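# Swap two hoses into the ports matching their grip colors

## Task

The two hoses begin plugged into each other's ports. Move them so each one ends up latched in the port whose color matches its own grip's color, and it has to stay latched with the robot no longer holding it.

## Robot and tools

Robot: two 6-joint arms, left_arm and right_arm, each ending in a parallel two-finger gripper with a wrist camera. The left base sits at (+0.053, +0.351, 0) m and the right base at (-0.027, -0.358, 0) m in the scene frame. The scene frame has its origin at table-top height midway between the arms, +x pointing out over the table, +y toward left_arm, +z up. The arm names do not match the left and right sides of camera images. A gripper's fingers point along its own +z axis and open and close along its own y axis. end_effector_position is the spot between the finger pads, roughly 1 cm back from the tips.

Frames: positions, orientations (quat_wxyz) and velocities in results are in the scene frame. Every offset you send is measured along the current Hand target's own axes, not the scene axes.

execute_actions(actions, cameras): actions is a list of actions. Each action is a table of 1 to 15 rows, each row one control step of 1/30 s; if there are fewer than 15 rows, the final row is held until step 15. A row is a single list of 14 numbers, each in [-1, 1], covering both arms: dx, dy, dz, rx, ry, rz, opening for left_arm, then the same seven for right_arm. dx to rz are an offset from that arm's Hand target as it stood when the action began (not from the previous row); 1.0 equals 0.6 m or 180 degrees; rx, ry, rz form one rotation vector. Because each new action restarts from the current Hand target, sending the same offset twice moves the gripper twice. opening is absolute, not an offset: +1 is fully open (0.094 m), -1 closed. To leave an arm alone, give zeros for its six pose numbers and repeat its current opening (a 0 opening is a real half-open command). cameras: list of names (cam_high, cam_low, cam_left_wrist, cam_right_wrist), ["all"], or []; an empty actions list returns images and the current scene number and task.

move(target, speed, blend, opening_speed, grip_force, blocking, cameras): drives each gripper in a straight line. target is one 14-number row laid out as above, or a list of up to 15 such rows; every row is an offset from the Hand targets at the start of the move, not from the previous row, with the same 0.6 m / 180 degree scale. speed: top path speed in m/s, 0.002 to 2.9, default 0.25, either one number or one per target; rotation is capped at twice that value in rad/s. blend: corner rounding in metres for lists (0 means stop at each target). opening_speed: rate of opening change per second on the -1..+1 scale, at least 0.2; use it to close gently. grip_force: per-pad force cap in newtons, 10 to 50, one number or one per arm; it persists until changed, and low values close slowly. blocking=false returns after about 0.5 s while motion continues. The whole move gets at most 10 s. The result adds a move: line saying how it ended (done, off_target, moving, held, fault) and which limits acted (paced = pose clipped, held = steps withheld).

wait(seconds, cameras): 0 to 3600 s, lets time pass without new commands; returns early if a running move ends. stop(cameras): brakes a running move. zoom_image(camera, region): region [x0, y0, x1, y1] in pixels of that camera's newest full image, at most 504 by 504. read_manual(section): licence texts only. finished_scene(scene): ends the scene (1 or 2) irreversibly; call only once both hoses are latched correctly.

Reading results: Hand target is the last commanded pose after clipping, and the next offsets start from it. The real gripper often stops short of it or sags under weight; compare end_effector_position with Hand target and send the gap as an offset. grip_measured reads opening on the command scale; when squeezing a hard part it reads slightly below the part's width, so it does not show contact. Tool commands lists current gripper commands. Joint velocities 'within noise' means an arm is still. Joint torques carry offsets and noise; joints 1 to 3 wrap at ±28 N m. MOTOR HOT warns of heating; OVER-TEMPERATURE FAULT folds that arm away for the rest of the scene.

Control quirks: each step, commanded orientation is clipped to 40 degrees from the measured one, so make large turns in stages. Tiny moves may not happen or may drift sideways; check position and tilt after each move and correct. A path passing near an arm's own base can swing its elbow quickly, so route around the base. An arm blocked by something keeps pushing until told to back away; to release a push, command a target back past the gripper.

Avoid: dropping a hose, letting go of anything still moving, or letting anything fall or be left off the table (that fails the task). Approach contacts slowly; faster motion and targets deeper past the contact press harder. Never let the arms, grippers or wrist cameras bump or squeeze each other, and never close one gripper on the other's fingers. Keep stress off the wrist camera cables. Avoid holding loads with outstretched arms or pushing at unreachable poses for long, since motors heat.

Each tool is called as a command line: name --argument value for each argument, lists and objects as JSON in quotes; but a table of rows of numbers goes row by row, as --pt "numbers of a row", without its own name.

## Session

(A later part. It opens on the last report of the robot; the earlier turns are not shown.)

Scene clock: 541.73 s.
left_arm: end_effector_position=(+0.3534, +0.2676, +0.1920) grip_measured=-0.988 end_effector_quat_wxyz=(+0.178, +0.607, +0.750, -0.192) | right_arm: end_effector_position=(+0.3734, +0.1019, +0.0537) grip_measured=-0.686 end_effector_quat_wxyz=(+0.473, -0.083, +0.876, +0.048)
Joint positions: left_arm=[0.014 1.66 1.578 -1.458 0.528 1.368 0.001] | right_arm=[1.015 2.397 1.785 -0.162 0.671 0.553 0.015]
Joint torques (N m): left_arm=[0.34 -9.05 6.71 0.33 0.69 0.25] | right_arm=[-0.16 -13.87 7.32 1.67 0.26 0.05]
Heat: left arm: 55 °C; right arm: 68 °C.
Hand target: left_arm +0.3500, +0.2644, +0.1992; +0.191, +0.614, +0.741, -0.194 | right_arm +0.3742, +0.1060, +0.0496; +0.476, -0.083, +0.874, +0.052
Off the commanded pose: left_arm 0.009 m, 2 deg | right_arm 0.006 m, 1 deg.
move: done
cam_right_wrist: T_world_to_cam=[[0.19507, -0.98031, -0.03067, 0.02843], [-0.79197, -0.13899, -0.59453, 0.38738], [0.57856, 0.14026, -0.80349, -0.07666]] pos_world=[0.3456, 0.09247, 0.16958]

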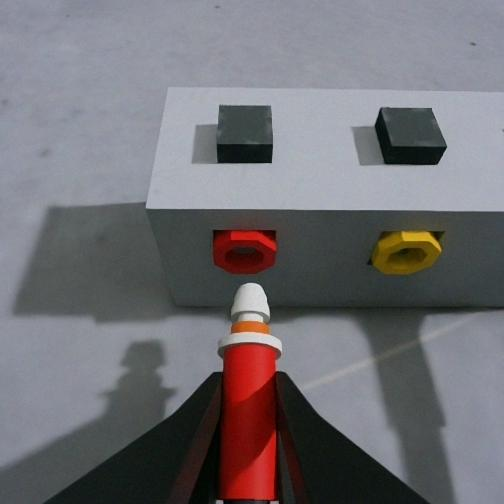

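move --pt "0 0 0 0 0 0 -1 -0.034 -0.001 0.014 0 0 0 -1" --speed 0.05 --cameras '["cam_right_wrist"]'

zoom_image --camera "cam_right_wrist" --region '[180, 230, 310, 360]'

Scene clock: 547.50 s.
left_arm: end_effector_position=(+0.3534, +0.2676, +0.1920) grip_measured=-0.988 end_effector_quat_wxyz=(+0.178, +0.607, +0.750, -0.192) | right_arm: end_effector_position=(+0.3832, +0.1069, +0.0626) grip_measured=-0.686 end_effector_quat_wxyz=(+0.472, -0.087, +0.876, +0.050)
Joint positions: left_arm=[0.014 1.66 1.578 -1.458 0.528 1.368 0.001] | right_arm=[1.001 2.417 1.857 -0.205 0.655 0.534 0.015]
Joint torques (N m): left_arm=[0.34 -9.05 6.72 0.34 0.69 0.25] | right_arm=[-1.29 -13.65 9.44 1.52 0.23 -0.01]
Heat: left arm: 55 °C; right arm: 69 °C.
Hand target: left_arm +0.3500, +0.2644, +0.1992; +0.191, +0.614, +0.741, -0.194 | right_arm +0.3922, +0.1086, +0.0621; +0.476, -0.082, +0.874, +0.052
Off the commanded pose: left_arm 0.009 m, 2 deg | right_arm 0.009 m, 1 deg.
move: done
cam_right_wrist: T_world_to_cam=[[0.20358, -0.97857, -0.03084, 0.02831], [-0.79167, -0.146, -0.59325, 0.4016], [0.57603, 0.14519, -0.80443, -0.07539]] pos_world=[0.3556, 0.09729, 0.17848]

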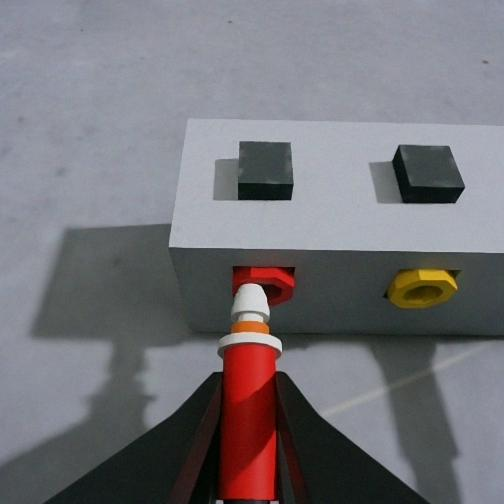

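Scaled by 3.877.

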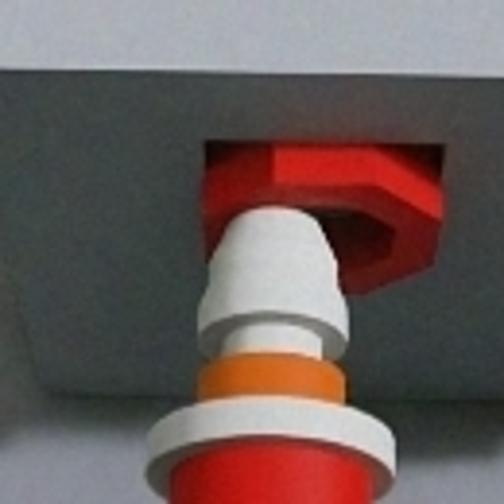

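move --pt "0 0 0 0 0 0 -1 0 -0.019 -0.006 0 0 0 -1" --speed 0.05 --cameras '["cam_right_wrist"]'

zoom_image --camera "cam_right_wrist" --region '[180, 230, 310, 360]'

Scene clock: 553.70 s.
left_arm: end_effector_position=(+0.3534, +0.2676, +0.1920) grip_measured=-0.988 end_effector_quat_wxyz=(+0.178, +0.607, +0.750, -0.192) | right_arm: end_effector_position=(+0.3875, +0.0948, +0.0489) grip_measured=-0.686 end_effector_quat_wxyz=(+0.464, -0.089, +0.880, +0.039)
Joint positions: left_arm=[0.014 1.66 1.578 -1.458 0.528 1.368 0.001] | right_arm=[0.983 2.417 1.817 -0.187 0.645 0.526 0.015]
Joint torques (N m): left_arm=[0.34 -9.03 6.72 0.33 0.68 0.25] | right_arm=[-0.68 -17.59 6.39 1.66 0.24 0]
Heat: left arm: 55 °C; right arm: 70 °C.
Hand target: left_arm +0.3500, +0.2644, +0.1992; +0.191, +0.614, +0.741, -0.194 | right_arm +0.3915, +0.0968, +0.0640; +0.476, -0.082, +0.874, +0.052
Off the commanded pose: left_arm 0.009 m, 2 deg | right_arm 0.016 m, 2 deg.
move: off_target (right_arm)
cam_right_wrist: T_world_to_cam=[[0.19645, -0.98045, -0.01166, 0.01714], [-0.80234, -0.1539, -0.57668, 0.39918], [0.56361, 0.12264, -0.81689, -0.07953]] pos_world=[0.36174, 0.08799, 0.16543]

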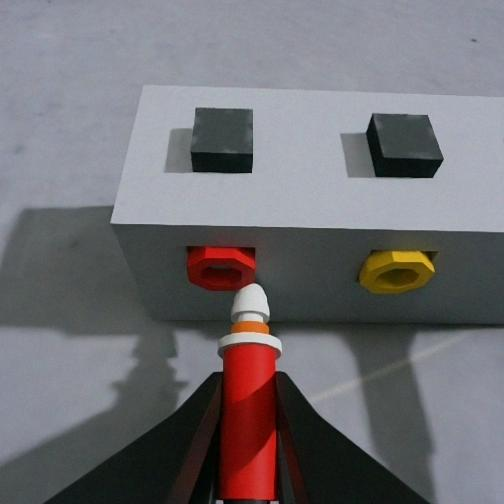

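Scaled by 3.877.

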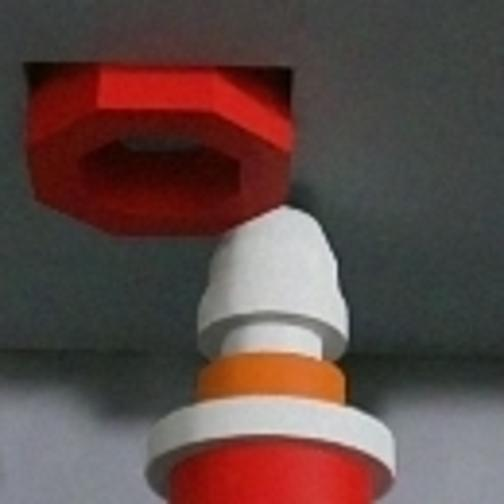

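move --pt "0 0 0 0 0 0 -1 -0.012 0.0135 -0.026 0 0 0 -1" --pt "0 0 0 0 0 0 -1 0.0027 0.0145 0.005 0 0 0 -1" --speed 0.06 --cameras '["cam_right_wrist"]'

zoom_image --camera "cam_right_wrist" --region '[180, 230, 310, 360]'

Scene clock: 564.30 s.
left_arm: end_effector_position=(+0.3534, +0.2676, +0.1920) grip_measured=-0.988 end_effector_quat_wxyz=(+0.178, +0.607, +0.750, -0.192) | right_arm: end_effector_position=(+0.3845, +0.1003, +0.0543) grip_measured=-0.686 end_effector_quat_wxyz=(+0.466, -0.091, +0.879, +0.042)
Joint positions: left_arm=[0.014 1.66 1.578 -1.458 0.528 1.368 0.001] | right_arm=[0.992 2.417 1.837 -0.204 0.647 0.529 0.015]
Joint torques (N m): left_arm=[0.34 -9.05 6.72 0.33 0.69 0.25] | right_arm=[-0.69 -14.57 9.13 1.63 0.29 0.04]
Heat: left arm: 55 °C; right arm: 75 °C. Fold the right arm in close to its base, or ease its load, before you think long.
Hand target: left_arm +0.3500, +0.2644, +0.1992; +0.191, +0.614, +0.741, -0.194 | right_arm +0.3914, +0.1058, +0.0611; +0.476, -0.082, +0.874, +0.052
Off the commanded pose: left_arm 0.009 m, 2 deg | right_arm 0.011 m, 2 deg.
MOTOR HOT: joint 2 (shoulder) of the right arm reports 75 °C; the controller's stop level is 90 °C. To cool a motor, set the load down, stop pushing, or move to a pose that needs little force.
move: off_target (right_arm)
cam_right_wrist: T_world_to_cam=[[0.20253, -0.97915, -0.01547, 0.02093], [-0.79979, -0.15628, -0.57957, 0.40015], [0.56508, 0.12975, -0.81477, -0.07548]] pos_world=[0.35845, 0.09282, 0.17074]

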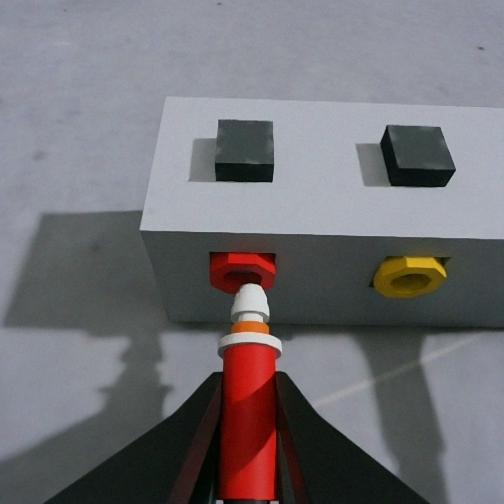

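Scaled by 3.877.

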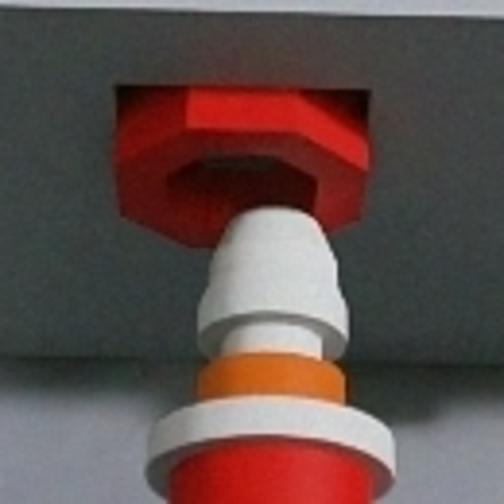

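move --pt "0 0 0 0 0 0 -1 -0.02 0.005 -0.008 0 0 0 -1" --pt "0 0 0 0 0 0 -1 -0.035 0.006 0.021 0 0 0 -1" --speed 0.06 --cameras '["cam_right_wrist"]'

zoom_image --camera "cam_right_wrist" --region '[180, 230, 310, 360]'

Scene clock: 569.53 s.
left_arm: end_effector_position=(+0.3534, +0.2676, +0.1920) grip_measured=-0.988 end_effector_quat_wxyz=(+0.178, +0.607, +0.750, -0.192) | right_arm: end_effector_position=(+0.3936, +0.1052, +0.0622) grip_measured=-0.686 end_effector_quat_wxyz=(+0.455, -0.099, +0.884, +0.031)
Joint positions: left_arm=[0.014 1.66 1.578 -1.458 0.528 1.368 0.001] | right_arm=[0.981 2.459 1.969 -0.322 0.637 0.516 0.015]
Joint torques (N m): left_arm=[0.34 -9.05 6.72 0.33 0.69 0.25] | right_arm=[-1.84 -13.85 10.32 1.99 0.22 -0.05]
Heat: left arm: 55 °C; right arm: 75 °C. Fold the right arm in close to its base, or ease its load, before you think long.
Hand target: left_arm +0.3500, +0.2644, +0.1992; +0.191, +0.614, +0.741, -0.194 | right_arm +0.4122, +0.1135, +0.0720; +0.476, -0.082, +0.874, +0.052
Off the commanded pose: left_arm 0.009 m, 2 deg | right_arm 0.023 m, 4 deg.
MOTOR HOT: still on. Joint 2 (shoulder) of the right arm reports 75 °C.
move: off_target (right_arm)
cam_right_wrist: T_world_to_cam=[[0.20635, -0.97843, 0.00998, 0.02091], [-0.81048, -0.17662, -0.55851, 0.41793], [0.54822, 0.10716, -0.82944, -0.06488]] pos_world=[0.36998, 0.10122, 0.17939]

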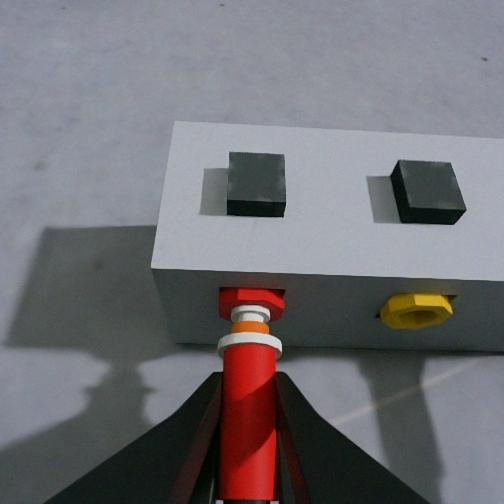

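Scaled by 3.877.

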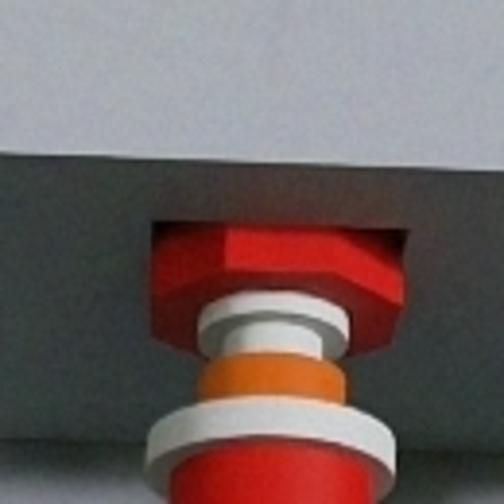

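Entered. Push all the way (same pattern as blue).

move --pt "0 0 0 0 0 0 -1 -0.11 -0.012 0.135 0.02 -0.045 0.013 -1" --speed 0.15 --cameras '["cam_right_wrist"]'

zoom_image --camera "cam_right_wrist" --region '[180, 250, 310, 380]'

Scene clock: 576.13 s.
left_arm: end_effector_position=(+0.3534, +0.2676, +0.1920) grip_measured=-0.988 end_effector_quat_wxyz=(+0.178, +0.607, +0.750, -0.192) | right_arm: end_effector_position=(+0.4094, +0.1061, +0.0606) grip_measured=-0.685 end_effector_quat_wxyz=(+0.431, -0.138, +0.890, -0.048)
Joint positions: left_arm=[0.014 1.66 1.578 -1.458 0.528 1.368 0.001] | right_arm=[0.972 2.642 2.358 -0.655 0.688 0.45 0.015]
Joint torques (N m): left_arm=[0.35 -9.06 6.72 0.33 0.69 0.25] | right_arm=[-8.9 -12.37 11.74 4.16 0.41 -0.14]
Heat: left arm: 55 °C; right arm: 75 °C. Fold the right arm in close to its base, or ease its load, before you think long.
Hand target: left_arm +0.3500, +0.2644, +0.1992; +0.191, +0.614, +0.741, -0.194 | right_arm +0.5156, +0.1262, +0.0833; +0.538, -0.046, +0.841, +0.040
Off the commanded pose: left_arm 0.009 m, 2 deg | right_arm 0.110 m, 20 deg.
MOTOR HOT: still on. Joint 2 (shoulder) of the right arm reports 75 °C.
move: off_target (right_arm)
cam_right_wrist: T_world_to_cam=[[0.20714, -0.96163, 0.1799, 0.00602], [-0.82671, -0.27039, -0.4934, 0.44256], [0.52311, -0.04652, -0.85099, -0.04712]] pos_world=[0.38927, 0.12326, 0.17718]

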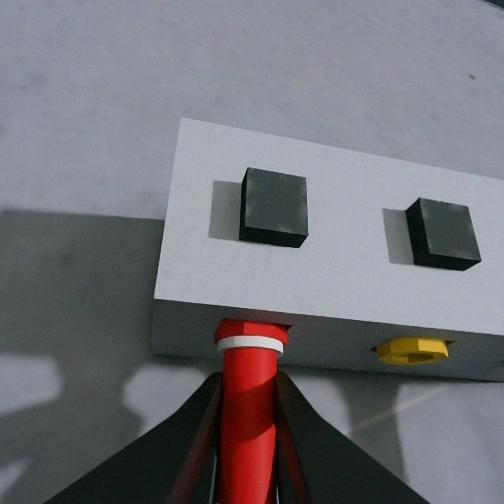

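Scaled by 3.877.

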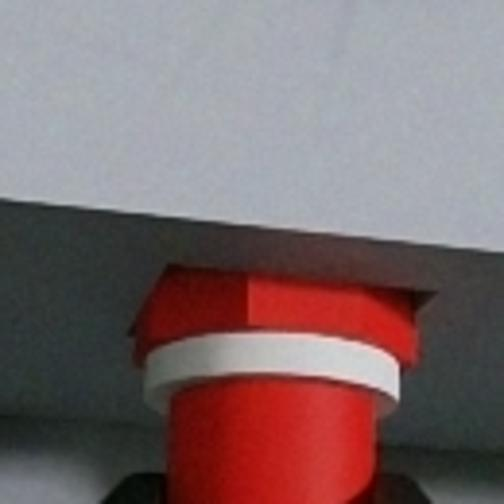

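move --pt "0 0 0 0 0 0 -1 -0.03 -0.008 0.05 0.01 -0.015 0.006 -1" --speed 0.1

move --pt "0 0 0 0 0 0 -1 0.136 -0.006 -0.205 -0.01 0.06 0 -1" --pt "0 0 0 0 0 0 -1 0.136 -0.006 -0.205 -0.01 0.06 0 0.1" --speed 0.15

move --target '[0.0,0,0,0,0,0,-1,0.0,0,-0.2,0,0.02,0,0.1]' --speed 0.2 --cameras '["cam_right_wrist","cam_high"]'

Scene clock: 583.77 s.
left_arm: end_effector_position=(+0.3534, +0.2676, +0.1920) grip_measured=-0.988 end_effector_quat_wxyz=(+0.178, +0.607, +0.750, -0.192) | right_arm: end_effector_position=(+0.4103, +0.1049, +0.0605) grip_measured=-0.685 end_effector_quat_wxyz=(+0.401, -0.140, +0.903, -0.070)
Joint positions: left_arm=[0.014 1.66 1.578 -1.458 0.528 1.368 0.001] | right_arm=[0.968 2.838 2.79 -0.985 0.678 0.485 0.015]
Joint torques (N m): left_arm=[0.36 -9.05 6.74 0.33 0.69 0.25] | right_arm=[-10.67 -13.74 10.73 4.38 0.97 0]
Heat: left arm: 55 °C; right arm: 75 °C. Fold the right arm in close to its base, or ease its load, before you think long.
Hand target: left_arm +0.3500, +0.2644, +0.1992; +0.191, +0.614, +0.741, -0.194 | right_arm +0.5506, +0.1257, +0.0872; +0.557, -0.028, +0.829, +0.033
Off the commanded pose: left_arm 0.009 m, 2 deg | right_arm 0.144 m, 26 deg.
MOTOR HOT: still on. Joint 2 (shoulder) of the right arm reports 75 °C.
move: off_target (right_arm)

Scene clock: 586.50 s.
left_arm: end_effector_position=(+0.3534, +0.2676, +0.1920) grip_measured=-0.988 end_effector_quat_wxyz=(+0.178, +0.607, +0.750, -0.192) | right_arm: end_effector_position=(+0.4049, +0.1105, +0.0550) grip_measured=+0.097 end_effector_quat_wxyz=(+0.474, -0.048, +0.878, +0.034)
Joint positions: left_arm=[0.014 1.66 1.578 -1.458 0.528 1.368 0.001] | right_arm=[0.984 2.536 2.054 -0.316 0.699 0.6 0.052]
Joint torques (N m): left_arm=[0.35 -9.06 6.72 0.33 0.69 0.25] | right_arm=[-0.68 -17.18 6.23 1.55 0.23 0.14]
Heat: left arm: 55 °C; right arm: 77 °C. Fold the right arm in close to its base, or ease its load, before you think long.
Hand target: left_arm +0.3500, +0.2644, +0.1992; +0.191, +0.614, +0.741, -0.194 | right_arm +0.4069, +0.1105, +0.0579; +0.477, -0.040, +0.877, +0.043
Off the commanded pose: left_arm 0.009 m, 2 deg | right_arm 0.003 m, 1 deg.
MOTOR HOT: still on. Joint 2 (shoulder) of the right arm reports 77 °C.
move: done; target 2's new opening was sent with right_arm's hand 0.005 m and 6 deg from that target

Scene clock: 587.97 s.
left_arm: end_effector_position=(+0.3534, +0.2676, +0.1920) grip_measured=-0.988 end_effector_quat_wxyz=(+0.178, +0.607, +0.750, -0.192) | right_arm: end_effector_position=(+0.3055, +0.1032, +0.1105) grip_measured=+0.097 end_effector_quat_wxyz=(+0.443, -0.052, +0.894, +0.040)
Joint positions: left_arm=[0.014 1.66 1.578 -1.458 0.528 1.368 0.001] | right_arm=[1.136 2.269 1.87 -0.558 0.738 0.794 0.052]
Joint torques (N m): left_arm=[0.36 -9.06 6.71 0.33 0.69 0.25] | right_arm=[-0.66 -17.05 6.26 1.1 0.46 0.17]
Heat: left arm: 55 °C; right arm: 78 °C. Fold the right arm in close to its base, or ease its load, before you think long.
Hand target: left_arm +0.3500, +0.2644, +0.1992; +0.191, +0.614, +0.741, -0.194 | right_arm +0.3068, +0.0970, +0.1227; +0.449, -0.042, +0.892, +0.042
Off the commanded pose: left_arm 0.009 m, 2 deg | right_arm 0.014 m, 1 deg.
MOTOR HOT: still on. Joint 2 (shoulder) of the right arm reports 78 °C.
move: off_target (right_arm)
cam_right_wrist: T_world_to_cam=[[0.13108, -0.99002, -0.05177, 0.0675], [-0.83971, -0.08312, -0.53664, 0.36987], [0.52698, 0.11381, -0.84222, 0.03091]] pos_world=[0.28545, 0.09405, 0.22801]
Images, in order (width x height): cam_high 504x504, cam_right_wrist 504x504.

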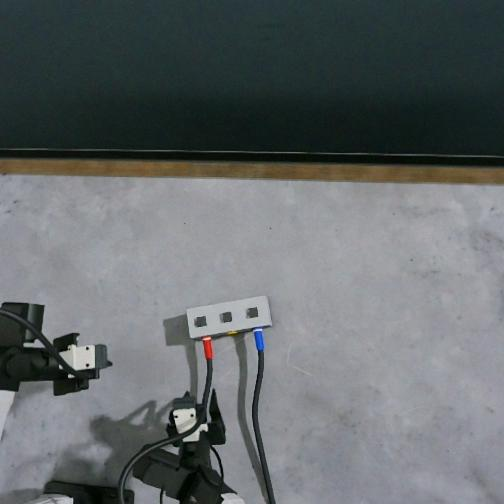

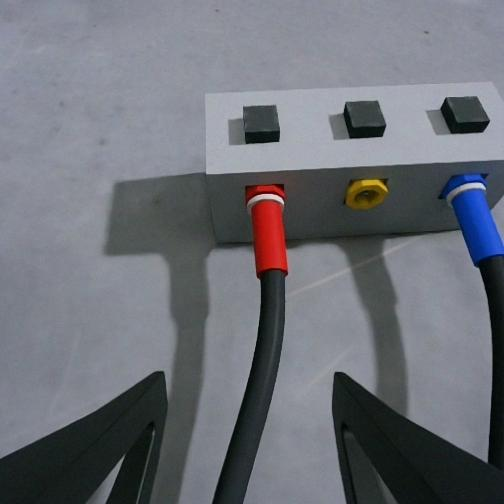

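Both latched.

finished_scene --scene 2

The scene is finished: the task was done.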